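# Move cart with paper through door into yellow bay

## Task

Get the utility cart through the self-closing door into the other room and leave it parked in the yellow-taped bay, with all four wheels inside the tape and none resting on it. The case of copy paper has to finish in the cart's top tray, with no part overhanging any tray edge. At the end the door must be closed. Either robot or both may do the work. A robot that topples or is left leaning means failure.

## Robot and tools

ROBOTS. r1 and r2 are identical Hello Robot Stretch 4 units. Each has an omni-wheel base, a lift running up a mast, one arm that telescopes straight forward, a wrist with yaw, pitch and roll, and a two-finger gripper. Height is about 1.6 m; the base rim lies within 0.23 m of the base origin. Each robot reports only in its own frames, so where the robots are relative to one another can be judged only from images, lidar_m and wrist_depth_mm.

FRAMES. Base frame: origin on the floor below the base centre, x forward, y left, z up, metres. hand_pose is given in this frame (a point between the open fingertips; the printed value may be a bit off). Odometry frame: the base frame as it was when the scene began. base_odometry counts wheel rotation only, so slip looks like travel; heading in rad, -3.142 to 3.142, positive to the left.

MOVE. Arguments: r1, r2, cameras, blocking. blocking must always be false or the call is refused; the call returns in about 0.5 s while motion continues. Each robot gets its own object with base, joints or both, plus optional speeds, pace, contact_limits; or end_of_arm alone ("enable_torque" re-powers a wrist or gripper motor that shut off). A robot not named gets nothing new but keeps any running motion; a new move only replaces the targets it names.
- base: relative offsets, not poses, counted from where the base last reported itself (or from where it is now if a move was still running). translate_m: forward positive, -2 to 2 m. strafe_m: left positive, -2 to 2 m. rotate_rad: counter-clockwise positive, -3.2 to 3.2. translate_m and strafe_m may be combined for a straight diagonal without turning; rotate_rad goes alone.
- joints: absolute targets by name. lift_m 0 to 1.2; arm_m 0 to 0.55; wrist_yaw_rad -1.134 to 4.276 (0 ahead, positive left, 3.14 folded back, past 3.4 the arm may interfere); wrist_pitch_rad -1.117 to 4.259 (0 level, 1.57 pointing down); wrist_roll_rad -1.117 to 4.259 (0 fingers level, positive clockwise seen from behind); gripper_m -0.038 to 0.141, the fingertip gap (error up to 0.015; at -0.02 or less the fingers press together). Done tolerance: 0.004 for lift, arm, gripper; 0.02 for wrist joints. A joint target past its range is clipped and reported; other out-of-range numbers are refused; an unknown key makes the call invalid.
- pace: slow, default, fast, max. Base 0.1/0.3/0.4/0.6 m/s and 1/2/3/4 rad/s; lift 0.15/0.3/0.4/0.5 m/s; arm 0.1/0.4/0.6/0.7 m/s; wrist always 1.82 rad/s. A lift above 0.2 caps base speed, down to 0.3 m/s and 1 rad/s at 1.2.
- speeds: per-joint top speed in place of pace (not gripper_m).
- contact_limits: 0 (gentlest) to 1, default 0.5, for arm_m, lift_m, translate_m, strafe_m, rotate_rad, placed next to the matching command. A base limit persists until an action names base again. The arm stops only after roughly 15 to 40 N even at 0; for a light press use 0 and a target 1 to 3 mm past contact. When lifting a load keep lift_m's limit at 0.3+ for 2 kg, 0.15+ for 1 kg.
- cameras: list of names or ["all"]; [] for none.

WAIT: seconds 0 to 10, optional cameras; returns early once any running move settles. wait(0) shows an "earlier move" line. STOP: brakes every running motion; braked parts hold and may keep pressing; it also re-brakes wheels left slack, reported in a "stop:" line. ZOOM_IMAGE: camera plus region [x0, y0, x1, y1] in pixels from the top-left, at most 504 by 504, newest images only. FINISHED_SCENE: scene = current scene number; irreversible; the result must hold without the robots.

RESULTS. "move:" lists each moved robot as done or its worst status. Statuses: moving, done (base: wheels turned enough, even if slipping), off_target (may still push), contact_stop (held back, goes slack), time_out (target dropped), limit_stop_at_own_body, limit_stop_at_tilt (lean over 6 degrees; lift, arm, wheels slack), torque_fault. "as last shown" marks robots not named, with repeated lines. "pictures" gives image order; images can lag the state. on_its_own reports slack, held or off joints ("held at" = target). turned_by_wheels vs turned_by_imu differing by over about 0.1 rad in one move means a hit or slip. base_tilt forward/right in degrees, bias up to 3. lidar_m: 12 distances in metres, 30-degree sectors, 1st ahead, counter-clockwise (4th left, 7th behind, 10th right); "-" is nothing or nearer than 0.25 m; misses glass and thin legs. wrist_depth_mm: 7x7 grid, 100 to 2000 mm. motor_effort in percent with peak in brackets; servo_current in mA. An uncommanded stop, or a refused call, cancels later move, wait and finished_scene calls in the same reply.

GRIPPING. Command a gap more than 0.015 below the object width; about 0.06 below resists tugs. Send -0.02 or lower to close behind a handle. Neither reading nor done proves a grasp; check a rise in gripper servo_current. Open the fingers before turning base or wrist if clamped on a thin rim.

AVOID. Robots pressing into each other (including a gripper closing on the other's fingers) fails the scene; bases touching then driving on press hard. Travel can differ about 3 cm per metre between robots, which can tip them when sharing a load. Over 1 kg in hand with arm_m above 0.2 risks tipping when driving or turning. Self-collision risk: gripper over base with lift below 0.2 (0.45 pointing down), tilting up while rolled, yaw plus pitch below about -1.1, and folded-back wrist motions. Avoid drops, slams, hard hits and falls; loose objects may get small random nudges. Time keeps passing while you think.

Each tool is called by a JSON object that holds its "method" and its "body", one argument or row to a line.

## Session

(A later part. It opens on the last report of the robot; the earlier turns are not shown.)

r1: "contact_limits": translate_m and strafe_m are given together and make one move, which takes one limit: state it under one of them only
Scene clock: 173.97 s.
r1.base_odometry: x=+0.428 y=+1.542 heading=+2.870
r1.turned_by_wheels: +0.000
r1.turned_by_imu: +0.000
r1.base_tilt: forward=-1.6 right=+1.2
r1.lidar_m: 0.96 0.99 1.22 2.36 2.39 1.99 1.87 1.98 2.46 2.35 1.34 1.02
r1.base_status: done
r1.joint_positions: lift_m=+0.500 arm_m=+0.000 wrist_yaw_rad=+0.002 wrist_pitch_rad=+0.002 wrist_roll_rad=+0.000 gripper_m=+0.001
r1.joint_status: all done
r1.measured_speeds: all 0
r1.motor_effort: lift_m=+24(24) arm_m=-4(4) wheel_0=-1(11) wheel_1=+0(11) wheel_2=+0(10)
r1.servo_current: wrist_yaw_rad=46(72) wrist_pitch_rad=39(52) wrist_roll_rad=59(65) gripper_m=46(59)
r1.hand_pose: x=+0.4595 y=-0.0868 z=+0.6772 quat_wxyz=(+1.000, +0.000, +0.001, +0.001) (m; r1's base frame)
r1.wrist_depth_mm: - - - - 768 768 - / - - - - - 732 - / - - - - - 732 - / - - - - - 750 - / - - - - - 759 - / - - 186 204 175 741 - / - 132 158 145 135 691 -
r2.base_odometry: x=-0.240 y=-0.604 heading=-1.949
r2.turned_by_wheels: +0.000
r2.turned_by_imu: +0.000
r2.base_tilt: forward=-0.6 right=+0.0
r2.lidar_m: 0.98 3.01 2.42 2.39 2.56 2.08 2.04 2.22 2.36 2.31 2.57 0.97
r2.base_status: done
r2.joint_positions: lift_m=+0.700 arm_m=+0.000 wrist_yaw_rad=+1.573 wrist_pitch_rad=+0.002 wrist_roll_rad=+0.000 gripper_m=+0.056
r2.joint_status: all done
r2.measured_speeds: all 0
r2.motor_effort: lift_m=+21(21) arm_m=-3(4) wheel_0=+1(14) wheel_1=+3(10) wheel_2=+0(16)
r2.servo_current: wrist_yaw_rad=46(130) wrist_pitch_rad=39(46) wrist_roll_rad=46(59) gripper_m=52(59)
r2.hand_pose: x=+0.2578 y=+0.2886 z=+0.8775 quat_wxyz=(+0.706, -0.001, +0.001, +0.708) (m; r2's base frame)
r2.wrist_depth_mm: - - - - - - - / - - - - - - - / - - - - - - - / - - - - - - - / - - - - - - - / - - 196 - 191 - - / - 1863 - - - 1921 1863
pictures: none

{"method": "move", "body": {
  "blocking": false,
  "r1": {"base":{"translate_m":0.9,"strafe_m":-0.08},"pace":"slow","contact_limits":{"translate_m":0.9}},
  "r2": {"base":{"translate_m":0.38,"strafe_m":0.17},"joints":{"lift_m":0.85},"pace":"default"}
}}

{"method": "wait", "body": {
  "seconds": 2.5
}}

{"method": "move", "body": {
  "blocking": false,
  "r2": {"base":{"rotate_rad":-0.23},"joints":{"wrist_yaw_rad":0.0,"wrist_pitch_rad":0.5},"pace":"default"}
}}

{"method": "wait", "body": {
  "seconds": 1.5,
  "cameras": ["r1_head_left_camera","r2_head_camera","r2_wrist_camera"]
}}

Scene clock: 203.40 s.
move: r1 moving; r2 moving
r1.base_odometry: x=+0.416 y=+1.546 heading=+2.870
r1.turned_by_wheels: +0.000
r1.turned_by_imu: +0.000
r1.base_tilt: forward=-1.6 right=+1.2
r1.lidar_m: 0.95 0.99 1.24 2.36 2.45 2.01 1.88 1.97 2.46 2.33 1.30 1.00
r1.base_status: translate_m moving; strafe_m moving
r1.joint_positions: lift_m=+0.500 arm_m=+0.000 wrist_yaw_rad=+0.002 wrist_pitch_rad=+0.002 wrist_roll_rad=+0.000 gripper_m=+0.001
r1.joint_status: not commanded
r1.measured_speeds: translate_m=+0.048 strafe_m=-0.004 rotate_rad=-0.002 lift_m=+0.000 arm_m=+0.000 wrist_yaw_rad=+0.000 wrist_pitch_rad=+0.000 wrist_roll_rad=+0.000
r1.motor_effort: lift_m=+24(24) arm_m=-4(4) wheel_0=+6(7) wheel_1=+2(5) wheel_2=-4(6)
r1.servo_current: wrist_yaw_rad=39(65) wrist_pitch_rad=39(52) wrist_roll_rad=46(59) gripper_m=52(52)
r1.contact_limits: translate_m 0.9
r1.hand_pose: x=+0.4595 y=-0.0868 z=+0.6772 quat_wxyz=(+1.000, +0.000, +0.001, +0.001) (m; r1's base frame)
r1.wrist_depth_mm: - - - - 741 750 - / - - - - - 741 - / - - - - - 741 - / - - - - - 741 - / - - - - - 750 - / - - 186 202 175 741 - / - 132 158 145 135 691 -
r2.base_odometry: x=-0.238 y=-0.638 heading=-1.948
r2.turned_by_wheels: +0.000
r2.turned_by_imu: +0.001
r2.base_tilt: forward=-0.7 right=+0.1
r2.lidar_m: 0.96 2.98 2.41 2.34 2.60 2.11 2.08 2.30 2.37 2.34 2.61 0.92
r2.base_status: translate_m moving; strafe_m moving
r2.joint_positions: lift_m=+0.738 arm_m=+0.000 wrist_yaw_rad=+1.573 wrist_pitch_rad=+0.002 wrist_roll_rad=+0.000 gripper_m=+0.056
r2.joint_status: lift_m moving
r2.measured_speeds: translate_m=+0.121 strafe_m=+0.054 rotate_rad=-0.002 lift_m=+0.146 arm_m=+0.000 wrist_yaw_rad=+0.000 wrist_pitch_rad=+0.000 wrist_roll_rad=+0.000
r2.motor_effort: lift_m=+22(24) arm_m=-4(4) wheel_0=+5(8) wheel_1=+11(12) wheel_2=-11(12)
r2.servo_current: wrist_yaw_rad=39(59) wrist_pitch_rad=39(46) wrist_roll_rad=52(52) gripper_m=46(52)
r2.hand_pose: x=+0.2578 y=+0.2886 z=+0.9154 quat_wxyz=(+0.706, -0.001, +0.001, +0.708) (m; r2's base frame)
r2.wrist_depth_mm: - - - - - - - / - - - - - - - / - - - - - - - / - - - - - - - / - - - - - - - / - - 196 - 191 - - / - 1921 - - - 1983 1921
pictures: none

Scene clock: 205.67 s.
earlier move: r1 moving; r2 done
r1.base_odometry: x=+0.216 y=+1.622 heading=+2.870
r1.turned_by_wheels: +0.000
r1.turned_by_imu: +0.000
r1.base_tilt: forward=-1.6 right=+1.3
r1.lidar_m: 0.72 0.76 0.93 2.33 2.47 2.22 2.11 2.21 2.45 2.32 1.04 0.80
r1.base_status: translate_m moving; strafe_m moving
r1.joint_positions: lift_m=+0.500 arm_m=+0.000 wrist_yaw_rad=+0.002 wrist_pitch_rad=+0.002 wrist_roll_rad=+0.000 gripper_m=+0.001
r1.joint_status: not commanded
r1.measured_speeds: translate_m=+0.101 strafe_m=-0.007 rotate_rad=-0.002 lift_m=+0.000 arm_m=+0.000 wrist_yaw_rad=+0.000 wrist_pitch_rad=+0.000 wrist_roll_rad=+0.000
r1.motor_effort: lift_m=+24(24) arm_m=-3(4) wheel_0=+5(9) wheel_1=+3(7) wheel_2=-4(7)
r1.servo_current: wrist_yaw_rad=52(65) wrist_pitch_rad=39(52) wrist_roll_rad=46(65) gripper_m=52(52)
r1.contact_limits: translate_m 0.9
r1.hand_pose: x=+0.4595 y=-0.0868 z=+0.6772 quat_wxyz=(+1.000, +0.000, +0.001, +0.001) (m; r1's base frame)
r1.wrist_depth_mm: 525 535 535 539 544 554 508 / 530 525 535 539 544 549 521 / 530 530 535 544 539 549 521 / 535 535 544 544 544 549 517 / 535 539 544 539 549 549 525 / 530 539 535 203 549 549 517 / 539 544 188 164 156 559 530
r2.base_odometry: x=-0.222 y=-1.020 heading=-1.948
r2.turned_by_wheels: +0.000
r2.turned_by_imu: +0.001
r2.base_tilt: forward=-0.7 right=+0.1
r2.lidar_m: 0.72 2.71 2.23 2.15 2.37 2.42 2.38 2.64 2.59 2.54 2.81 0.69
r2.base_status: done
r2.joint_positions: lift_m=+0.850 arm_m=+0.000 wrist_yaw_rad=+1.573 wrist_pitch_rad=+0.002 wrist_roll_rad=+0.000 gripper_m=+0.056
r2.joint_status: all done
r2.measured_speeds: all 0
r2.motor_effort: lift_m=+21(25) arm_m=-4(4) wheel_0=+4(9) wheel_1=+3(12) wheel_2=-4(13)
r2.servo_current: wrist_yaw_rad=33(59) wrist_pitch_rad=46(46) wrist_roll_rad=46(65) gripper_m=39(59)
r2.hand_pose: x=+0.2578 y=+0.2886 z=+1.0275 quat_wxyz=(+0.706, -0.001, +0.001, +0.708) (m; r2's base frame)
r2.wrist_depth_mm: - - - - - - - / - - - - - - - / - - - - - - - / - - - - - - - / - - - - - - - / - - 196 - 191 - - / - - - - - - -
wait: 2.27 of 2.5 s (r2 has come to rest)
pictures: none

Scene clock: 206.17 s.
earlier move: r1 moving
move: r2 moving
r1.base_odometry: x=+0.169 y=+1.639 heading=+2.870
r1.turned_by_wheels: +0.000
r1.turned_by_imu: +0.000
r1.base_tilt: forward=-1.6 right=+1.3
r1.lidar_m: 0.67 0.71 0.83 2.17 2.46 2.26 2.16 2.26 2.45 2.31 0.95 0.73
r1.base_status: translate_m moving; strafe_m moving
r1.joint_positions: lift_m=+0.500 arm_m=+0.000 wrist_yaw_rad=+0.002 wrist_pitch_rad=+0.002 wrist_roll_rad=+0.000 gripper_m=+0.001
r1.joint_status: not commanded
r1.measured_speeds: translate_m=+0.099 strafe_m=-0.008 rotate_rad=+0.001 lift_m=+0.000 arm_m=+0.000 wrist_yaw_rad=+0.000 wrist_pitch_rad=+0.000 wrist_roll_rad=+0.000
r1.motor_effort: lift_m=+24(24) arm_m=-4(4) wheel_0=+5(7) wheel_1=+3(5) wheel_2=-5(5)
r1.servo_current: wrist_yaw_rad=39(59) wrist_pitch_rad=46(52) wrist_roll_rad=52(72) gripper_m=46(52)
r1.contact_limits: translate_m 0.9
r1.hand_pose: x=+0.4595 y=-0.0868 z=+0.6772 quat_wxyz=(+1.000, +0.000, +0.001, +0.001) (m; r1's base frame)
r1.wrist_depth_mm: 477 480 484 492 488 492 496 / 480 488 488 492 496 496 500 / 484 480 492 488 500 504 496 / 488 484 496 492 496 504 504 / 488 488 488 492 500 500 504 / 488 488 210 203 500 504 504 / 488 496 188 164 155 508 512
r2.base_odometry: x=-0.222 y=-1.020 heading=-2.147
r2.turned_by_wheels: -0.199
r2.turned_by_imu: -0.193
r2.base_tilt: forward=-0.7 right=+0.1
r2.lidar_m: 0.69 3.24 2.30 2.17 2.25 2.54 2.39 2.48 2.68 2.55 2.65 0.69
r2.base_status: rotate_rad moving
r2.joint_positions: lift_m=+0.850 arm_m=+0.000 wrist_yaw_rad=+1.006 wrist_pitch_rad=+0.470 wrist_roll_rad=+0.000 gripper_m=+0.056
r2.joint_status: wrist_yaw_rad moving; wrist_pitch_rad moving
r2.measured_speeds: translate_m=-0.001 strafe_m=-0.001 rotate_rad=-0.388 lift_m=+0.000 arm_m=+0.000 wrist_yaw_rad=-1.746 wrist_pitch_rad=+0.704 wrist_roll_rad=+0.000
r2.motor_effort: lift_m=+21(21) arm_m=-4(4) wheel_0=+4(10) wheel_1=+3(10) wheel_2=+5(10)
r2.servo_current: wrist_yaw_rad=59(143) wrist_pitch_rad=39(78) wrist_roll_rad=52(59) gripper_m=52(52)
r2.hand_pose: x=+0.3824 y=+0.1704 z=+0.8973 quat_wxyz=(+0.852, -0.112, +0.204, +0.469) (m; r2's base frame)
r2.wrist_depth_mm: - - - - - - - / - - - - - - - / - - - - - - - / - - - - - - - / 1756 1756 1708 1708 1708 1661 1661 / 1397 1430 196 1397 190 1430 1336 / 1229 1205 1255 - - 1182 1138
pictures: none

Scene clock: 207.20 s.
earlier move: r1 moving; r2 done
r1.base_odometry: x=+0.072 y=+1.676 heading=+2.870
r1.turned_by_wheels: +0.000
r1.turned_by_imu: +0.000
r1.base_tilt: forward=-1.6 right=+1.3
r1.lidar_m: 0.59 0.62 0.77 1.85 2.47 2.37 2.26 2.34 2.41 2.30 0.80 0.64
r1.base_status: translate_m moving; strafe_m moving
r1.joint_positions: lift_m=+0.500 arm_m=+0.000 wrist_yaw_rad=+0.002 wrist_pitch_rad=+0.002 wrist_roll_rad=+0.000 gripper_m=+0.001
r1.joint_status: not commanded
r1.measured_speeds: translate_m=+0.100 strafe_m=-0.010 rotate_rad=-0.002 lift_m=+0.000 arm_m=+0.000 wrist_yaw_rad=+0.000 wrist_pitch_rad=+0.000 wrist_roll_rad=+0.000
r1.motor_effort: lift_m=+24(24) arm_m=-4(4) wheel_0=+5(7) wheel_1=+3(6) wheel_2=-5(5)
r1.servo_current: wrist_yaw_rad=59(65) wrist_pitch_rad=39(52) wrist_roll_rad=65(72) gripper_m=46(52)
r1.contact_limits: translate_m 0.9
r1.hand_pose: x=+0.4595 y=-0.0868 z=+0.6772 quat_wxyz=(+1.000, +0.000, +0.001, +0.001) (m; r1's base frame)
r1.wrist_depth_mm: 382 382 384 387 397 394 397 / 379 387 387 389 392 394 394 / 382 387 389 392 394 394 399 / 384 387 392 394 394 399 402 / 384 387 392 392 397 399 399 / 384 389 210 202 397 402 399 / 387 387 392 394 156 399 402
r2.base_odometry: x=-0.222 y=-1.020 heading=-2.177
r2.turned_by_wheels: -0.030
r2.turned_by_imu: -0.029
r2.base_tilt: forward=-0.7 right=+0.1
r2.lidar_m: 0.69 3.32 2.34 2.15 2.24 2.57 2.39 2.44 2.73 2.55 2.62 0.69
r2.base_status: done
r2.joint_positions: lift_m=+0.850 arm_m=+0.000 wrist_yaw_rad=+0.003 wrist_pitch_rad=+0.499 wrist_roll_rad=+0.000 gripper_m=+0.056
r2.joint_status: all done
r2.measured_speeds: all 0
r2.motor_effort: lift_m=+21(21) arm_m=-4(4) wheel_0=+5(10) wheel_1=+5(10) wheel_2=+5(10)
r2.servo_current: wrist_yaw_rad=39(143) wrist_pitch_rad=46(78) wrist_roll_rad=39(59) gripper_m=46(52)
r2.hand_pose: x=+0.4245 y=-0.0867 z=+0.8901 quat_wxyz=(+0.969, +0.000, +0.247, +0.001) (m; r2's base frame)
r2.wrist_depth_mm: - - - 778 676 - - / - - - 809 732 - - / - - 530 521 473 452 - / - - 1983 - - 549 1983 / 1661 1618 1576 - - 1464 1576 / 1336 1366 195 - 187 1281 1308 / 1182 1160 1160 - - 1138 1118
wait: 1.03 of 1.5 s (r2 has come to rest)
pictures: r1_head_left_camera, r2_head_camera, r2_wrist_camera
Images, in order (width x height): r1_head_left_camera 420x672, r2_head_camera 420x560, r2_wrist_camera 616x392.

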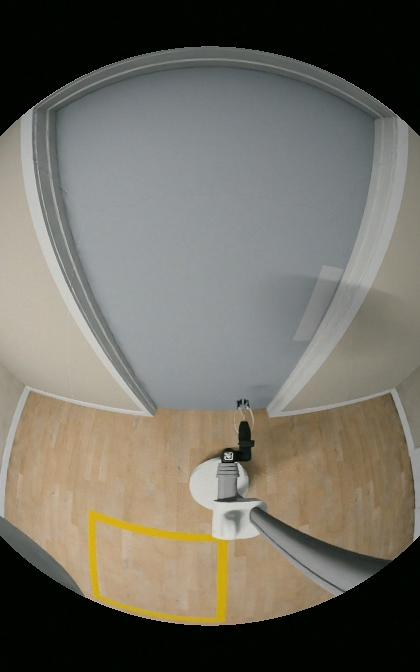

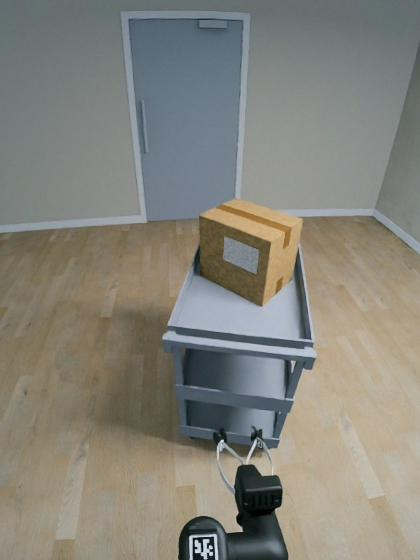

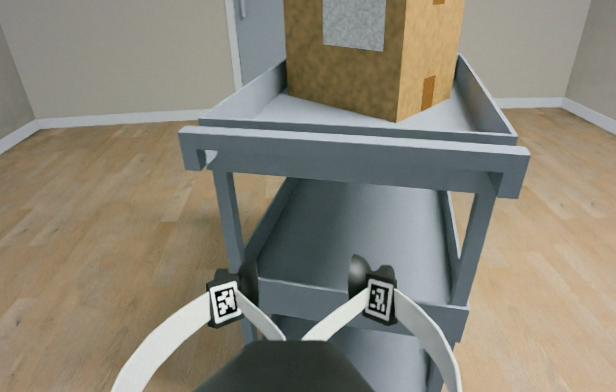

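{"method": "zoom_image", "body": {
  "camera": "r2_wrist_camera",
  "region": [160, 60, 380, 230]
}}

{"method": "zoom_image", "body": {
  "camera": "r2_head_camera",
  "region": [150, 190, 330, 390]
}}

{"method": "wait", "body": {
  "seconds": 0.3,
  "cameras": ["r1_head_left_camera"]
}}

Scaled by 2.291.

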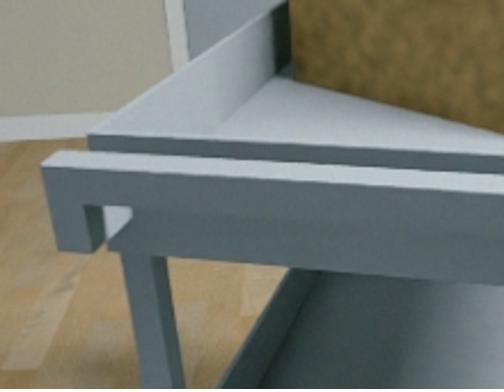

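Scaled by 2.520 from the camera's 420x560 image, which has a finer 1200x1600 frame.

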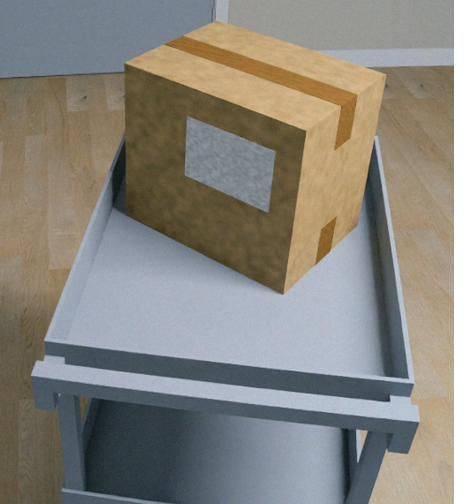

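Scene clock: 220.50 s.
earlier move: r1 done
r1.base_odometry: x=-0.417 y=+1.860 heading=+2.869
r1.turned_by_wheels: -0.001
r1.turned_by_imu: +0.055
r1.base_tilt: forward=-1.6 right=+1.3
r1.lidar_m: 0.35 0.33 0.37 0.55 2.56 2.88 2.77 2.91 2.39 0.40 0.40 0.48
r1.base_status: done
r1.joint_positions: lift_m=+0.500 arm_m=-0.001 wrist_yaw_rad=-0.012 wrist_pitch_rad=+0.002 wrist_roll_rad=+0.000 gripper_m=+0.000
r1.joint_status: not commanded
r1.measured_speeds: all 0
r1.motor_effort: lift_m=+24(24) arm_m=+11(12) wheel_0=+1(19) wheel_1=+4(13) wheel_2=-16(25)
r1.servo_current: wrist_yaw_rad=59(85) wrist_pitch_rad=39(52) wrist_roll_rad=33(78) gripper_m=39(59)
r1.contact_limits: translate_m 0.9
r1.hand_pose: x=+0.4576 y=-0.0908 z=+0.6772 quat_wxyz=(+1.000, +0.000, +0.001, -0.006) (m; r1's base frame)
r1.wrist_depth_mm: 169 185 206 233 266 314 - / 168 186 207 233 267 312 - / 168 186 208 234 266 314 - / 168 187 208 233 268 314 - / 171 187 209 234 267 314 - / 171 187 202 198 204 317 - / 171 184 166 183 182 319 1537
r2.base_odometry: x=-0.222 y=-1.020 heading=-2.177
r2.turned_by_wheels: +0.000
r2.turned_by_imu: +0.001
r2.base_tilt: forward=-0.7 right=+0.0
r2.lidar_m: 0.69 3.34 2.33 2.17 2.24 2.56 2.39 2.47 2.71 2.54 2.62 0.67
r2.base_status: done
r2.joint_positions: lift_m=+0.850 arm_m=+0.000 wrist_yaw_rad=+0.003 wrist_pitch_rad=+0.499 wrist_roll_rad=+0.000 gripper_m=+0.056
r2.joint_status: all done
r2.measured_speeds: all 0
r2.motor_effort: lift_m=+21(21) arm_m=-4(4) wheel_0=+4(10) wheel_1=+4(10) wheel_2=+5(10)
r2.servo_current: wrist_yaw_rad=46(143) wrist_pitch_rad=46(78) wrist_roll_rad=46(59) gripper_m=52(59)
r2.hand_pose: x=+0.4245 y=-0.0867 z=+0.8901 quat_wxyz=(+0.969, +0.000, +0.247, +0.001) (m; r2's base frame)
r2.wrist_depth_mm: - - - 798 668 - - / - - - 820 723 - - / - - 525 525 469 452 - / - - 1921 - - 544 1983 / 1618 1661 1576 - - 1499 1499 / 1336 1366 195 - 189 1308 1255 / 1182 1160 1138 - - 1138 1118
wait: 0.00 of 0.3 s (r1 has come to rest)
pictures: r1_head_left_camera
Images, in order (width x height): r1_head_left_camera 420x672.

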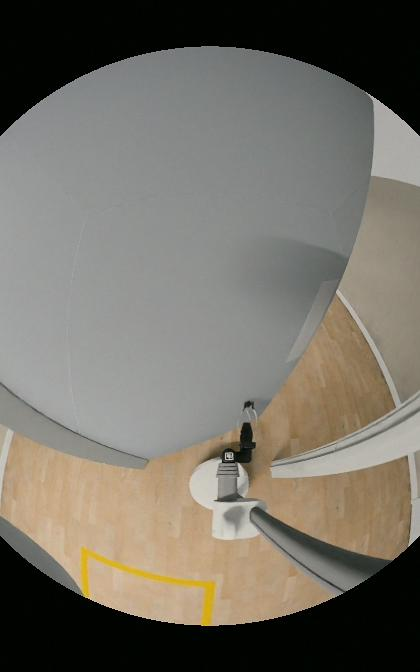

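{"method": "move", "body": {
  "blocking": false,
  "r1": {"base":{"translate_m":0.2},"pace":"slow","contact_limits":{"translate_m":0.9}},
  "r2": {"base":{"rotate_rad":0.1},"joints":{"lift_m":0.68,"wrist_pitch_rad":0.0,"wrist_roll_rad":1.57,"gripper_m":0.12},"pace":"default"}
}}

{"method": "wait", "body": {
  "seconds": 1.0
}}

{"method": "wait", "body": {
  "seconds": 1.5
}}

{"method": "move", "body": {
  "blocking": false,
  "r1": {"base":{"rotate_rad":0.35},"pace":"slow","contact_limits":{"rotate_rad":0.9}},
  "r2": {"base":{"strafe_m":-0.137},"pace":"default"}
}}

{"method": "wait", "body": {
  "seconds": 1.5,
  "cameras": ["r1_head_left_camera","r2_head_camera","r2_wrist_camera"]
}}

Scene clock: 292.20 s.
move: r1 moving; r2 moving
r1.base_odometry: x=-0.429 y=+1.864 heading=+2.868
r1.turned_by_wheels: -0.001
r1.turned_by_imu: -0.001
r1.base_tilt: forward=-1.6 right=+1.3
r1.lidar_m: 0.34 0.31 0.35 0.54 2.56 2.90 2.78 2.94 2.38 0.38 0.43 0.47
r1.base_status: translate_m moving
r1.joint_positions: lift_m=+0.500 arm_m=-0.001 wrist_yaw_rad=-0.012 wrist_pitch_rad=+0.002 wrist_roll_rad=+0.000 gripper_m=+0.000
r1.joint_status: not commanded
r1.measured_speeds: translate_m=+0.050 strafe_m=+0.000 rotate_rad=+0.003 lift_m=+0.000 arm_m=+0.000 wrist_yaw_rad=+0.000 wrist_pitch_rad=+0.000 wrist_roll_rad=+0.000
r1.motor_effort: lift_m=+24(24) arm_m=+11(11) wheel_0=+1(4) wheel_1=+4(6) wheel_2=-22(23)
r1.servo_current: wrist_yaw_rad=72(85) wrist_pitch_rad=39(52) wrist_roll_rad=46(65) gripper_m=39(46)
r1.contact_limits: translate_m 0.9
r1.hand_pose: x=+0.4576 y=-0.0908 z=+0.6772 quat_wxyz=(+1.000, +0.000, +0.001, -0.006) (m; r1's base frame)
r1.wrist_depth_mm: 168 184 205 233 266 315 - / 166 184 206 232 266 315 - / 167 185 206 233 267 315 - / 166 185 206 234 267 319 - / 169 185 206 234 268 319 - / 169 186 204 200 203 320 - / 172 183 164 179 183 327 1537
r2.base_odometry: x=-0.222 y=-1.020 heading=-2.078
r2.turned_by_wheels: +0.099
r2.turned_by_imu: +0.097
r2.base_tilt: forward=-0.7 right=+0.1
r2.lidar_m: 0.68 3.03 2.27 2.18 2.30 2.47 2.39 2.52 2.64 2.56 2.67 0.68
r2.base_status: rotate_rad moving
r2.joint_positions: lift_m=+0.812 arm_m=+0.000 wrist_yaw_rad=+0.003 wrist_pitch_rad=+0.036 wrist_roll_rad=+0.589 gripper_m=+0.075
r2.joint_status: lift_m moving; wrist_pitch_rad moving; wrist_roll_rad moving; gripper_m moving
r2.measured_speeds: translate_m=+0.000 strafe_m=+0.000 rotate_rad=+0.000 lift_m=-0.146 arm_m=+0.000 wrist_yaw_rad=+0.000 wrist_pitch_rad=-0.705 wrist_roll_rad=+1.820
r2.motor_effort: lift_m=+13(20) arm_m=-4(4) wheel_0=-3(9) wheel_1=-2(8) wheel_2=-5(9)
r2.servo_current: wrist_yaw_rad=59(59) wrist_pitch_rad=78(150) wrist_roll_rad=85(104) gripper_m=104(104)
r2.hand_pose: x=+0.4594 y=-0.0867 z=+0.9802 quat_wxyz=(+0.957, +0.290, +0.018, -0.004) (m; r2's base frame)
r2.wrist_depth_mm: - - - - - - - / - - - - - - - / - - - - 723 778 - / - - - - 798 691 402 / - - - - 500 445 809 / - - 191 517 187 - - / - - - - - - -
pictures: none

Scene clock: 293.20 s.
earlier move: r1 moving; r2 moving
r1.base_odometry: x=-0.514 y=+1.887 heading=+2.868
r1.turned_by_wheels: +0.000
r1.turned_by_imu: -0.002
r1.base_tilt: forward=-1.6 right=+1.3
r1.lidar_m: 0.33 0.29 0.32 0.44 2.53 2.95 2.88 3.02 2.43 0.39 2.38 0.47
r1.base_status: translate_m moving
r1.joint_positions: lift_m=+0.500 arm_m=-0.001 wrist_yaw_rad=-0.012 wrist_pitch_rad=+0.002 wrist_roll_rad=+0.000 gripper_m=+0.000
r1.joint_status: not commanded
r1.measured_speeds: translate_m=+0.099 strafe_m=+0.000 rotate_rad=-0.004 lift_m=+0.000 arm_m=+0.000 wrist_yaw_rad=+0.000 wrist_pitch_rad=+0.000 wrist_roll_rad=+0.000
r1.motor_effort: lift_m=+24(24) arm_m=+11(11) wheel_0=+3(5) wheel_1=+5(7) wheel_2=-18(23)
r1.servo_current: wrist_yaw_rad=59(85) wrist_pitch_rad=46(52) wrist_roll_rad=52(65) gripper_m=39(52)
r1.contact_limits: translate_m 0.9
r1.hand_pose: x=+0.4576 y=-0.0908 z=+0.6772 quat_wxyz=(+1.000, +0.000, +0.001, -0.006) (m; r1's base frame)
r1.wrist_depth_mm: 158 179 201 234 279 334 - / 156 176 201 235 278 334 - / 159 177 202 235 279 336 - / 157 181 206 236 282 338 - / 160 178 203 236 283 340 - / 157 178 198 196 187 351 - / 160 175 163 178 274 129 1708
r2.base_odometry: x=-0.222 y=-1.020 heading=-2.078
r2.turned_by_wheels: +0.000
r2.turned_by_imu: +0.000
r2.base_tilt: forward=-0.7 right=+0.0
r2.lidar_m: 0.69 3.03 2.28 2.15 2.29 2.50 2.39 2.51 2.64 2.53 2.69 0.68
r2.base_status: done
r2.joint_positions: lift_m=+0.680 arm_m=+0.000 wrist_yaw_rad=+0.003 wrist_pitch_rad=+0.008 wrist_roll_rad=+1.568 gripper_m=+0.120
r2.joint_status: lift_m moving; wrist_pitch_rad moving; wrist_roll_rad moving; gripper_m moving
r2.measured_speeds: translate_m=+0.000 strafe_m=+0.000 rotate_rad=+0.000 lift_m=-0.006 arm_m=+0.000 wrist_yaw_rad=+0.000 wrist_pitch_rad=+0.000 wrist_roll_rad=+0.000
r2.motor_effort: lift_m=+15(20) arm_m=-3(4) wheel_0=-4(9) wheel_1=-3(8) wheel_2=-5(9)
r2.servo_current: wrist_yaw_rad=52(59) wrist_pitch_rad=65(150) wrist_roll_rad=46(104) gripper_m=46(117)
r2.hand_pose: x=+0.4595 y=-0.0867 z=+0.8562 quat_wxyz=(+0.708, +0.706, +0.004, -0.002) (m; r2's base frame)
r2.wrist_depth_mm: - - - 449 - - 459 / - - 699 477 - - 477 / - - 809 500 - - 504 / - - - 525 - - 525 / - - - 554 - 564 564 / - - 198 512 213 1499 1205 / - - - - - 1708 1160
wait: 1.00 s; no rest
pictures: none

Scene clock: 293.50 s.
earlier move: r1 moving; r2 done
r1.base_odometry: x=-0.542 y=+1.896 heading=+2.868
r1.turned_by_wheels: +0.000
r1.turned_by_imu: +0.000
r1.base_tilt: forward=-1.6 right=+1.3
r1.lidar_m: 0.32 0.28 0.29 0.41 2.57 3.01 2.91 3.02 2.49 0.40 2.37 0.48
r1.base_status: translate_m moving
r1.joint_positions: lift_m=+0.500 arm_m=-0.001 wrist_yaw_rad=-0.012 wrist_pitch_rad=+0.002 wrist_roll_rad=+0.000 gripper_m=+0.000
r1.joint_status: not commanded
r1.measured_speeds: translate_m=+0.100 strafe_m=-0.001 rotate_rad=+0.004 lift_m=+0.000 arm_m=+0.000 wrist_yaw_rad=+0.000 wrist_pitch_rad=+0.000 wrist_roll_rad=+0.000
r1.motor_effort: lift_m=+24(24) arm_m=+11(11) wheel_0=+1(5) wheel_1=+6(7) wheel_2=-18(23)
r1.servo_current: wrist_yaw_rad=72(91) wrist_pitch_rad=39(52) wrist_roll_rad=33(65) gripper_m=39(52)
r1.contact_limits: translate_m 0.9
r1.hand_pose: x=+0.4576 y=-0.0910 z=+0.6772 quat_wxyz=(+1.000, +0.000, +0.001, -0.006) (m; r1's base frame)
r1.wrist_depth_mm: 155 177 200 236 285 347 - / 153 175 201 235 286 - - / 157 175 202 235 285 - - / 154 179 202 237 286 - - / 157 175 202 237 286 - - / 154 176 198 196 188 1921 - / 157 172 163 178 281 128 1618
r2.base_odometry: x=-0.222 y=-1.020 heading=-2.078
r2.turned_by_wheels: +0.000
r2.turned_by_imu: +0.000
r2.base_tilt: forward=-0.7 right=+0.1
r2.lidar_m: 0.69 3.03 2.26 2.17 2.28 2.51 2.38 2.50 2.65 2.56 2.69 0.70
r2.base_status: done
r2.joint_positions: lift_m=+0.680 arm_m=+0.000 wrist_yaw_rad=+0.003 wrist_pitch_rad=+0.008 wrist_roll_rad=+1.568 gripper_m=+0.120
r2.joint_status: all done
r2.measured_speeds: all 0
r2.motor_effort: lift_m=+14(20) arm_m=-4(4) wheel_0=-4(9) wheel_1=-3(8) wheel_2=-5(9)
r2.servo_current: wrist_yaw_rad=59(59) wrist_pitch_rad=59(150) wrist_roll_rad=46(104) gripper_m=46(117)
r2.hand_pose: x=+0.4595 y=-0.0867 z=+0.8562 quat_wxyz=(+0.708, +0.706, +0.004, -0.002) (m; r2's base frame)
r2.wrist_depth_mm: - - - 455 - - 455 / - - 699 477 - - 473 / - - 809 496 - - 500 / - - - 525 - - 530 / - - - 549 - 569 564 / - - 198 508 200 1499 1182 / - - - - - 1708 1160
wait: 0.30 of 1.5 s (r2 has come to rest)
pictures: none

Scene clock: 294.00 s.
earlier move: r1 replaced
move: r1 moving; r2 moving
r1.base_odometry: x=-0.588 y=+1.907 heading=+2.992
r1.turned_by_wheels: +0.124
r1.turned_by_imu: +0.122
r1.base_tilt: forward=-1.6 right=+1.3
r1.lidar_m: 0.31 0.28 0.31 0.43 2.68 2.96 2.92 2.83 0.40 0.40 2.52 0.46
r1.base_status: earlier translate_m replaced; rotate_rad moving
r1.joint_positions: lift_m=+0.500 arm_m=+0.000 wrist_yaw_rad=-0.020 wrist_pitch_rad=+0.002 wrist_roll_rad=+0.000 gripper_m=+0.000
r1.joint_status: not commanded
r1.measured_speeds: translate_m=+0.044 strafe_m=+0.000 rotate_rad=+0.488 lift_m=+0.000 arm_m=+0.000 wrist_yaw_rad=-0.031 wrist_pitch_rad=+0.000 wrist_roll_rad=+0.000
r1.motor_effort: lift_m=+24(24) arm_m=+9(11) wheel_0=-17(19) wheel_1=-8(8) wheel_2=-17(25)
r1.servo_current: wrist_yaw_rad=111(111) wrist_pitch_rad=46(46) wrist_roll_rad=39(52) gripper_m=46(52)
r1.contact_limits: rotate_rad 0.9
r1.hand_pose: x=+0.4570 y=-0.0933 z=+0.6772 quat_wxyz=(+1.000, +0.000, +0.001, -0.010) (m; r1's base frame)
r1.wrist_depth_mm: 146 168 190 223 267 340 - / 149 167 191 224 268 340 - / 144 167 195 224 270 338 - / 152 167 191 224 270 342 - / 147 170 193 224 271 343 - / 150 167 188 195 184 343 - / 147 167 152 181 281 309 1618
r2.base_odometry: x=-0.253 y=-1.002 heading=-2.078
r2.turned_by_wheels: +0.000
r2.turned_by_imu: +0.000
r2.base_tilt: forward=-0.7 right=+0.1
r2.lidar_m: 0.68 3.11 2.30 2.22 2.34 2.48 2.39 2.54 2.60 2.52 2.65 0.68
r2.base_status: strafe_m moving
r2.joint_positions: lift_m=+0.680 arm_m=+0.000 wrist_yaw_rad=+0.003 wrist_pitch_rad=+0.008 wrist_roll_rad=+1.568 gripper_m=+0.120
r2.joint_status: not commanded
r2.measured_speeds: translate_m=+0.001 strafe_m=-0.143 rotate_rad=-0.004 lift_m=+0.000 arm_m=+0.000 wrist_yaw_rad=+0.000 wrist_pitch_rad=+0.000 wrist_roll_rad=+0.000
r2.motor_effort: lift_m=+14(14) arm_m=-4(4) wheel_0=+10(12) wheel_1=-11(12) wheel_2=+0(4)
r2.servo_current: wrist_yaw_rad=52(59) wrist_pitch_rad=52(59) wrist_roll_rad=59(59) gripper_m=46(59)
r2.hand_pose: x=+0.4595 y=-0.0867 z=+0.8562 quat_wxyz=(+0.708, +0.706, +0.004, -0.002) (m; r2's base frame)
r2.wrist_depth_mm: - - - 445 - - 449 / - - 741 466 - - 469 / - - 768 492 1098 - 492 / - - - 512 - - 521 / - - - 544 - 554 549 / - - 198 504 196 1366 1118 / - - - - - 1708 1160
pictures: none

Scene clock: 294.97 s.
earlier move: r1 done; r2 moving
r1.base_odometry: x=-0.591 y=+1.907 heading=-3.067
r1.turned_by_wheels: +0.224
r1.turned_by_imu: +0.207
r1.base_tilt: forward=-1.6 right=+1.3
r1.lidar_m: 0.34 0.33 0.37 0.56 2.98 2.93 2.96 2.73 0.40 2.30 2.80 0.48
r1.base_status: done
r1.joint_positions: lift_m=+0.500 arm_m=+0.000 wrist_yaw_rad=-0.025 wrist_pitch_rad=+0.002 wrist_roll_rad=+0.000 gripper_m=+0.000
r1.joint_status: not commanded
r1.measured_speeds: all 0
r1.on_its_own: wrist_yaw_rad is at rest, and its servo_current (176 mA) is outside its rest range (0 to 104 mA)
r1.motor_effort: lift_m=+24(24) arm_m=+8(11) wheel_0=-7(21) wheel_1=-3(9) wheel_2=-15(25)
r1.servo_current: wrist_yaw_rad=176(176) wrist_pitch_rad=46(52) wrist_roll_rad=46(72) gripper_m=46(52)
r1.contact_limits: rotate_rad 0.9
r1.hand_pose: x=+0.4566 y=-0.0945 z=+0.6772 quat_wxyz=(+1.000, +0.000, +0.001, -0.012) (m; r1's base frame)
r1.wrist_depth_mm: 169 186 206 235 270 317 - / 166 185 207 235 270 319 - / 167 185 206 235 267 317 - / 168 186 208 234 268 317 - / 169 185 207 236 270 317 - / 169 185 204 197 188 319 1863 / 172 182 163 179 263 327 1366
r2.base_odometry: x=-0.341 y=-0.953 heading=-2.078
r2.turned_by_wheels: +0.000
r2.turned_by_imu: +0.000
r2.base_tilt: forward=-0.6 right=+0.0
r2.lidar_m: 0.65 3.21 2.40 2.28 2.42 2.49 2.40 2.54 2.52 2.40 2.55 0.62
r2.base_status: strafe_m moving
r2.joint_positions: lift_m=+0.680 arm_m=+0.000 wrist_yaw_rad=+0.003 wrist_pitch_rad=+0.008 wrist_roll_rad=+1.568 gripper_m=+0.120
r2.joint_status: not commanded
r2.measured_speeds: all 0
r2.motor_effort: lift_m=+14(14) arm_m=-4(4) wheel_0=+0(12) wheel_1=-3(12) wheel_2=-2(4)
r2.servo_current: wrist_yaw_rad=46(59) wrist_pitch_rad=46(59) wrist_roll_rad=59(59) gripper_m=52(59)
r2.hand_pose: x=+0.4595 y=-0.0867 z=+0.8562 quat_wxyz=(+0.708, +0.706, +0.004, -0.002) (m; r2's base frame)
r2.wrist_depth_mm: - - - - - 1708 1160 / - - - 442 - 1464 445 / - - 741 459 - - 459 / - - 798 477 1118 - 488 / - - - 504 - - 512 / - - 199 469 197 535 549 / - - - - - 1499 1042
wait: 0.97 of 1.5 s (r1 has come to rest)
pictures: r1_head_left_camera, r2_head_camera, r2_wrist_camera
Images, in order (width x height): r1_head_left_camera 420x672, r2_head_camera 420x560, r2_wrist_camera 616x392.

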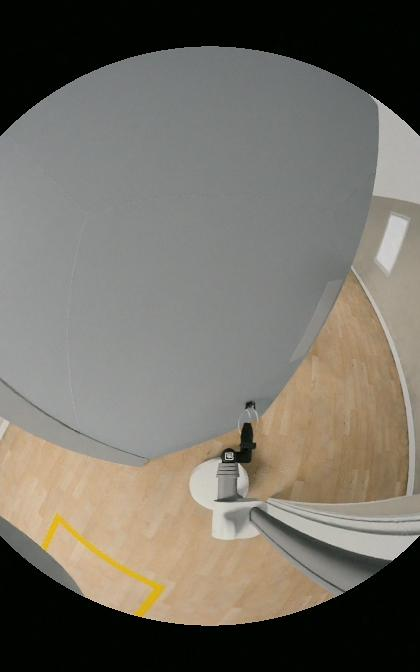

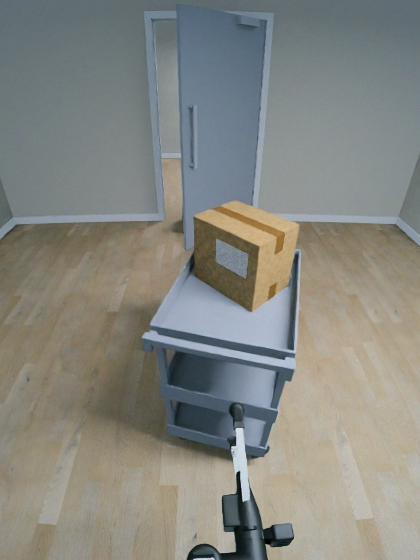

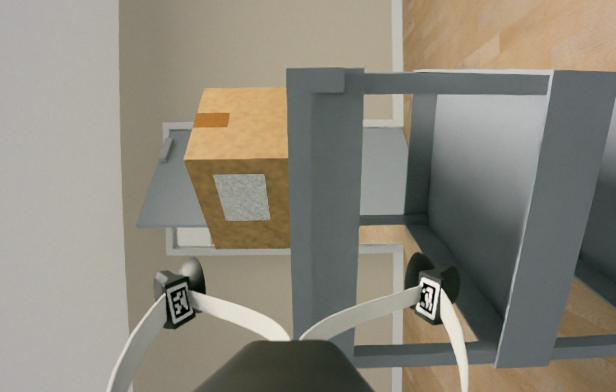

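{"method": "move", "body": {
  "blocking": false,
  "r1": {"base":{"translate_m":0.2},"pace":"slow","contact_limits":{"translate_m":0.9}},
  "r2": {"base":{"translate_m":0.275},"joints":{"lift_m":0.69},"pace":"slow","contact_limits":{"translate_m":0.3}}
}}

{"method": "wait", "body": {
  "seconds": 1.9
}}

{"method": "wait", "body": {
  "seconds": 1.0
}}

{"method": "move", "body": {
  "blocking": false,
  "r1": {"base":{"rotate_rad":0.4},"pace":"slow","contact_limits":{"rotate_rad":0.9}},
  "cameras": ["r2_head_camera","r2_wrist_camera","r1_head_left_camera"]
}}

Scene clock: 315.80 s.
earlier move: r2 done
move: r1 moving; r2 moving
r1.base_odometry: x=-0.603 y=+1.906 heading=-3.068
r1.turned_by_wheels: -0.001
r1.turned_by_imu: -0.001
r1.base_tilt: forward=-1.6 right=+1.3
r1.lidar_m: 0.35 0.32 0.34 0.54 2.98 2.95 2.97 2.75 0.42 2.30 2.80 0.47
r1.base_status: translate_m moving
r1.joint_positions: lift_m=+0.500 arm_m=+0.000 wrist_yaw_rad=-0.025 wrist_pitch_rad=+0.002 wrist_roll_rad=+0.000 gripper_m=+0.000
r1.joint_status: not commanded
r1.measured_speeds: translate_m=+0.048 strafe_m=+0.000 rotate_rad=-0.001 lift_m=+0.000 arm_m=+0.000 wrist_yaw_rad=+0.000 wrist_pitch_rad=+0.000 wrist_roll_rad=+0.000
r1.motor_effort: lift_m=+24(24) arm_m=+8(8) wheel_0=+3(5) wheel_1=+7(7) wheel_2=-18(23)
r1.servo_current: wrist_yaw_rad=143(176) wrist_pitch_rad=39(52) wrist_roll_rad=46(65) gripper_m=46(46)
r1.contact_limits: translate_m 0.9
r1.hand_pose: x=+0.4566 y=-0.0945 z=+0.6772 quat_wxyz=(+1.000, +0.000, +0.001, -0.012) (m; r1's base frame)
r1.wrist_depth_mm: 169 185 208 236 273 325 - / 166 186 208 236 273 325 - / 167 186 208 236 272 324 - / 167 185 208 236 273 324 - / 170 186 208 236 274 324 - / 170 186 201 198 267 325 - / 172 182 166 184 262 347 1464
r2.base_odometry: x=-0.347 y=-0.964 heading=-2.078
r2.turned_by_wheels: +0.000
r2.turned_by_imu: +0.001
r2.base_tilt: forward=-0.7 right=+0.0
r2.lidar_m: 0.64 3.22 2.40 2.33 2.43 2.47 2.42 2.53 2.50 2.41 2.54 0.63
r2.base_status: translate_m moving
r2.joint_positions: lift_m=+0.690 arm_m=+0.000 wrist_yaw_rad=+0.003 wrist_pitch_rad=+0.008 wrist_roll_rad=+1.568 gripper_m=+0.120
r2.joint_status: lift_m moving
r2.measured_speeds: translate_m=+0.048 strafe_m=+0.000 rotate_rad=-0.001 lift_m=+0.000 arm_m=+0.000 wrist_yaw_rad=+0.000 wrist_pitch_rad=+0.000 wrist_roll_rad=+0.000
r2.motor_effort: lift_m=+22(24) arm_m=-4(4) wheel_0=+1(10) wheel_1=+8(8) wheel_2=-8(10)
r2.servo_current: wrist_yaw_rad=52(52) wrist_pitch_rad=52(52) wrist_roll_rad=46(65) gripper_m=46(52)
r2.contact_limits: translate_m 0.3
r2.hand_pose: x=+0.4595 y=-0.0867 z=+0.8656 quat_wxyz=(+0.708, +0.706, +0.004, -0.002) (m; r2's base frame)
r2.wrist_depth_mm: - - - - - 1708 1182 / - - - 439 433 433 436 / - - 707 683 - - 449 / - - 788 707 1098 - 473 / - - - 842 - - 500 / - - 198 512 198 525 535 / - - - - - 1708 564
pictures: none

Scene clock: 317.70 s.
earlier move: r1 moving; r2 moving
r1.base_odometry: x=-0.772 y=+1.894 heading=-3.068
r1.turned_by_wheels: +0.000
r1.turned_by_imu: -0.002
r1.base_tilt: forward=-1.7 right=+1.3
r1.lidar_m: 0.30 0.26 0.28 0.36 2.99 3.09 3.12 0.50 0.49 2.35 2.86 0.47
r1.base_status: translate_m moving
r1.joint_positions: lift_m=+0.500 arm_m=+0.000 wrist_yaw_rad=-0.025 wrist_pitch_rad=+0.002 wrist_roll_rad=+0.000 gripper_m=+0.000
r1.joint_status: not commanded
r1.measured_speeds: translate_m=+0.062 strafe_m=+0.001 rotate_rad=-0.002 lift_m=+0.000 arm_m=+0.000 wrist_yaw_rad=+0.000 wrist_pitch_rad=+0.000 wrist_roll_rad=+0.000
r1.motor_effort: lift_m=+24(24) arm_m=+8(8) wheel_0=-1(5) wheel_1=+3(7) wheel_2=-13(23)
r1.servo_current: wrist_yaw_rad=163(176) wrist_pitch_rad=39(52) wrist_roll_rad=59(65) gripper_m=39(52)
r1.contact_limits: translate_m 0.9
r1.hand_pose: x=+0.4566 y=-0.0945 z=+0.6772 quat_wxyz=(+1.000, +0.000, +0.001, -0.012) (m; r1's base frame)
r1.wrist_depth_mm: 149 176 202 242 303 - - / 149 172 202 241 304 - - / 156 172 202 242 301 - - / 155 176 202 241 303 - - / 150 172 201 241 301 - - / 148 176 192 199 203 - - / 151 167 166 187 182 1499 1618
r2.base_odometry: x=-0.434 y=-1.119 heading=-2.078
r2.turned_by_wheels: +0.000
r2.turned_by_imu: +0.000
r2.base_tilt: forward=-0.6 right=+0.1
r2.lidar_m: 0.47 0.59 2.40 2.31 2.42 2.68 2.57 2.73 2.50 2.41 2.54 0.47
r2.base_status: translate_m moving
r2.joint_positions: lift_m=+0.690 arm_m=+0.000 wrist_yaw_rad=+0.003 wrist_pitch_rad=+0.008 wrist_roll_rad=+1.568 gripper_m=+0.120
r2.joint_status: all done
r2.measured_speeds: translate_m=+0.099 strafe_m=+0.000 rotate_rad=+0.004 lift_m=+0.000 arm_m=+0.000 wrist_yaw_rad=+0.000 wrist_pitch_rad=+0.000 wrist_roll_rad=+0.000
r2.motor_effort: lift_m=+21(24) arm_m=-4(4) wheel_0=+4(11) wheel_1=+4(8) wheel_2=-8(11)
r2.servo_current: wrist_yaw_rad=46(52) wrist_pitch_rad=52(59) wrist_roll_rad=52(65) gripper_m=52(59)
r2.contact_limits: translate_m 0.3
r2.hand_pose: x=+0.4595 y=-0.0867 z=+0.8656 quat_wxyz=(+0.708, +0.706, +0.004, -0.002) (m; r2's base frame)
r2.wrist_depth_mm: - - - 204 256 260 262 / - - 603 262 268 831 - / - - 525 274 281 842 - / - - 574 297 300 - - / - - 707 303 307 - - / - - 198 258 201 - - / - - - - - 1661 504
wait: 1.90 s; no rest
pictures: none

Scene clock: 318.57 s.
earlier move: r1 done; r2 moving
r1.base_odometry: x=-0.790 y=+1.893 heading=-3.068
r1.turned_by_wheels: +0.000
r1.turned_by_imu: -0.001
r1.base_tilt: forward=-1.6 right=+1.3
r1.lidar_m: 0.26 0.25 0.27 0.32 3.05 3.14 3.14 0.52 0.52 2.36 2.88 0.50
r1.base_status: done
r1.joint_positions: lift_m=+0.500 arm_m=+0.000 wrist_yaw_rad=-0.025 wrist_pitch_rad=+0.002 wrist_roll_rad=+0.000 gripper_m=+0.000
r1.joint_status: not commanded
r1.measured_speeds: all 0
r1.motor_effort: lift_m=+24(24) arm_m=+8(8) wheel_0=-1(5) wheel_1=+3(7) wheel_2=-14(23)
r1.servo_current: wrist_yaw_rad=143(176) wrist_pitch_rad=46(52) wrist_roll_rad=39(65) gripper_m=46(52)
r1.contact_limits: translate_m 0.9
r1.hand_pose: x=+0.4566 y=-0.0945 z=+0.6772 quat_wxyz=(+1.000, +0.000, +0.001, -0.012) (m; r1's base frame)
r1.wrist_depth_mm: 150 174 200 242 307 - - / 147 171 200 242 304 - - / 148 170 200 242 304 - - / 154 171 200 242 306 - - / 147 174 200 241 304 - - / 147 174 196 200 203 - - / 146 166 158 183 182 1464 1618
r2.base_odometry: x=-0.469 y=-1.183 heading=-2.078
r2.turned_by_wheels: +0.000
r2.turned_by_imu: +0.000
r2.base_tilt: forward=-0.7 right=+0.0
r2.lidar_m: 0.41 0.49 2.39 2.31 2.42 2.75 2.66 2.80 2.51 2.39 2.55 0.41
r2.base_status: translate_m moving
r2.joint_positions: lift_m=+0.690 arm_m=+0.000 wrist_yaw_rad=+0.001 wrist_pitch_rad=+0.008 wrist_roll_rad=+1.569 gripper_m=+0.120
r2.joint_status: all done
r2.measured_speeds: translate_m=+0.048 strafe_m=+0.000 rotate_rad=-0.001 lift_m=+0.000 arm_m=+0.000 wrist_yaw_rad=-0.006 wrist_pitch_rad=+0.000 wrist_roll_rad=+0.002
r2.motor_effort: lift_m=+21(24) arm_m=-3(4) wheel_0=+6(11) wheel_1=+4(8) wheel_2=-10(11)
r2.servo_current: wrist_yaw_rad=33(59) wrist_pitch_rad=46(59) wrist_roll_rad=59(65) gripper_m=52(59)
r2.contact_limits: translate_m 0.3
r2.hand_pose: x=+0.4594 y=-0.0871 z=+0.8657 quat_wxyz=(+0.708, +0.706, +0.003, -0.002) (m; r2's base frame)
r2.wrist_depth_mm: - - - 140 194 627 - / - - 508 146 203 - - / - 462 449 151 213 - - / - - 504 160 224 - - / - - 580 172 236 - - / - - 198 176 210 182 - / - - - - 260 1708 492
wait: 0.87 of 1 s (r1 has come to rest)
pictures: none

Scene clock: 319.07 s.
earlier move: r2 moving
move: r1 moving
r1.base_odometry: x=-0.789 y=+1.893 heading=-2.945
r1.turned_by_wheels: +0.123
r1.turned_by_imu: +0.112
r1.base_tilt: forward=-1.6 right=+1.3
r1.lidar_m: 0.30 0.27 0.27 0.39 3.17 3.12 3.22 0.51 0.65 2.40 3.12 0.44
r1.base_status: rotate_rad moving
r1.joint_positions: lift_m=+0.500 arm_m=+0.000 wrist_yaw_rad=-0.026 wrist_pitch_rad=+0.002 wrist_roll_rad=+0.000 gripper_m=+0.000
r1.joint_status: not commanded
r1.measured_speeds: translate_m=-0.003 strafe_m=+0.001 rotate_rad=+0.476 lift_m=+0.000 arm_m=+0.000 wrist_yaw_rad=-0.016 wrist_pitch_rad=+0.000 wrist_roll_rad=+0.000
r1.motor_effort: lift_m=+24(24) arm_m=+8(8) wheel_0=-16(18) wheel_1=-9(9) wheel_2=-27(27)
r1.servo_current: wrist_yaw_rad=176(176) wrist_pitch_rad=39(52) wrist_roll_rad=33(65) gripper_m=39(46)
r1.contact_limits: rotate_rad 0.9
r1.hand_pose: x=+0.4565 y=-0.0950 z=+0.6772 quat_wxyz=(+1.000, +0.000, +0.001, -0.013) (m; r1's base frame)
r1.wrist_depth_mm: 139 159 185 220 270 338 - / 139 162 185 219 270 338 - / 142 159 185 220 270 336 - / 145 160 185 220 268 338 - / 140 159 189 220 268 347 - / 139 159 185 181 182 351 - / 141 159 141 178 271 310 1576
r2.base_odometry: x=-0.475 y=-1.193 heading=-2.078
r2.turned_by_wheels: +0.000
r2.turned_by_imu: +0.000
r2.base_tilt: forward=-0.7 right=+0.1
r2.lidar_m: 0.43 0.48 2.40 2.32 2.41 2.75 2.68 2.84 2.51 2.43 2.56 0.39
r2.base_status: translate_m moving
r2.joint_positions: lift_m=+0.690 arm_m=+0.000 wrist_yaw_rad=+0.001 wrist_pitch_rad=+0.008 wrist_roll_rad=+1.569 gripper_m=+0.120
r2.joint_status: not commanded
r2.measured_speeds: all 0
r2.motor_effort: lift_m=+21(21) arm_m=+1(2) wheel_0=+7(9) wheel_1=+6(8) wheel_2=-8(12)
r2.servo_current: wrist_yaw_rad=39(59) wrist_pitch_rad=52(59) wrist_roll_rad=46(52) gripper_m=52(59)
r2.contact_limits: translate_m 0.3
r2.hand_pose: x=+0.4593 y=-0.0872 z=+0.8657 quat_wxyz=(+0.708, +0.706, +0.003, -0.003) (m; r2's base frame)
r2.wrist_depth_mm: - - - 142 196 699 - / - - 504 149 206 - - / - 459 445 155 215 - - / - - 508 165 225 - - / - - 585 174 236 - - / - - 198 178 199 214 - / - - - - - 1708 488
pictures: r1_head_left_camera, r2_head_camera, r2_wrist_camera
Images, in order (width x height): r1_head_left_camera 420x672, r2_head_camera 420x560, r2_wrist_camera 616x392.

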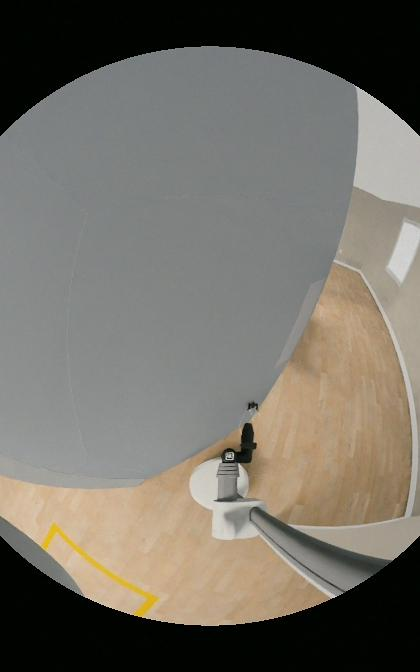

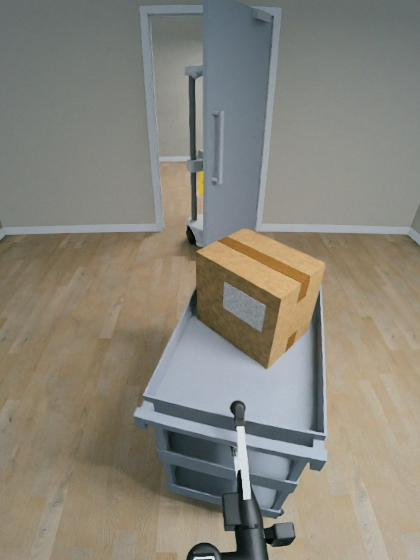

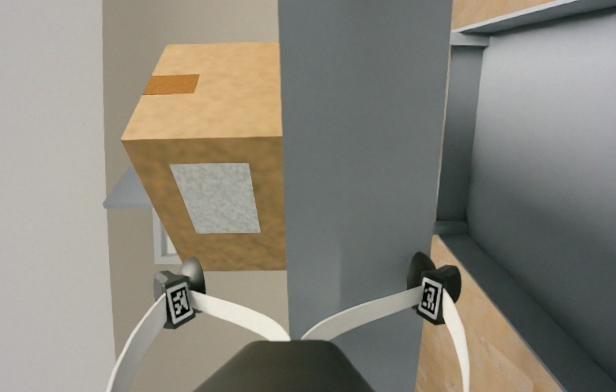

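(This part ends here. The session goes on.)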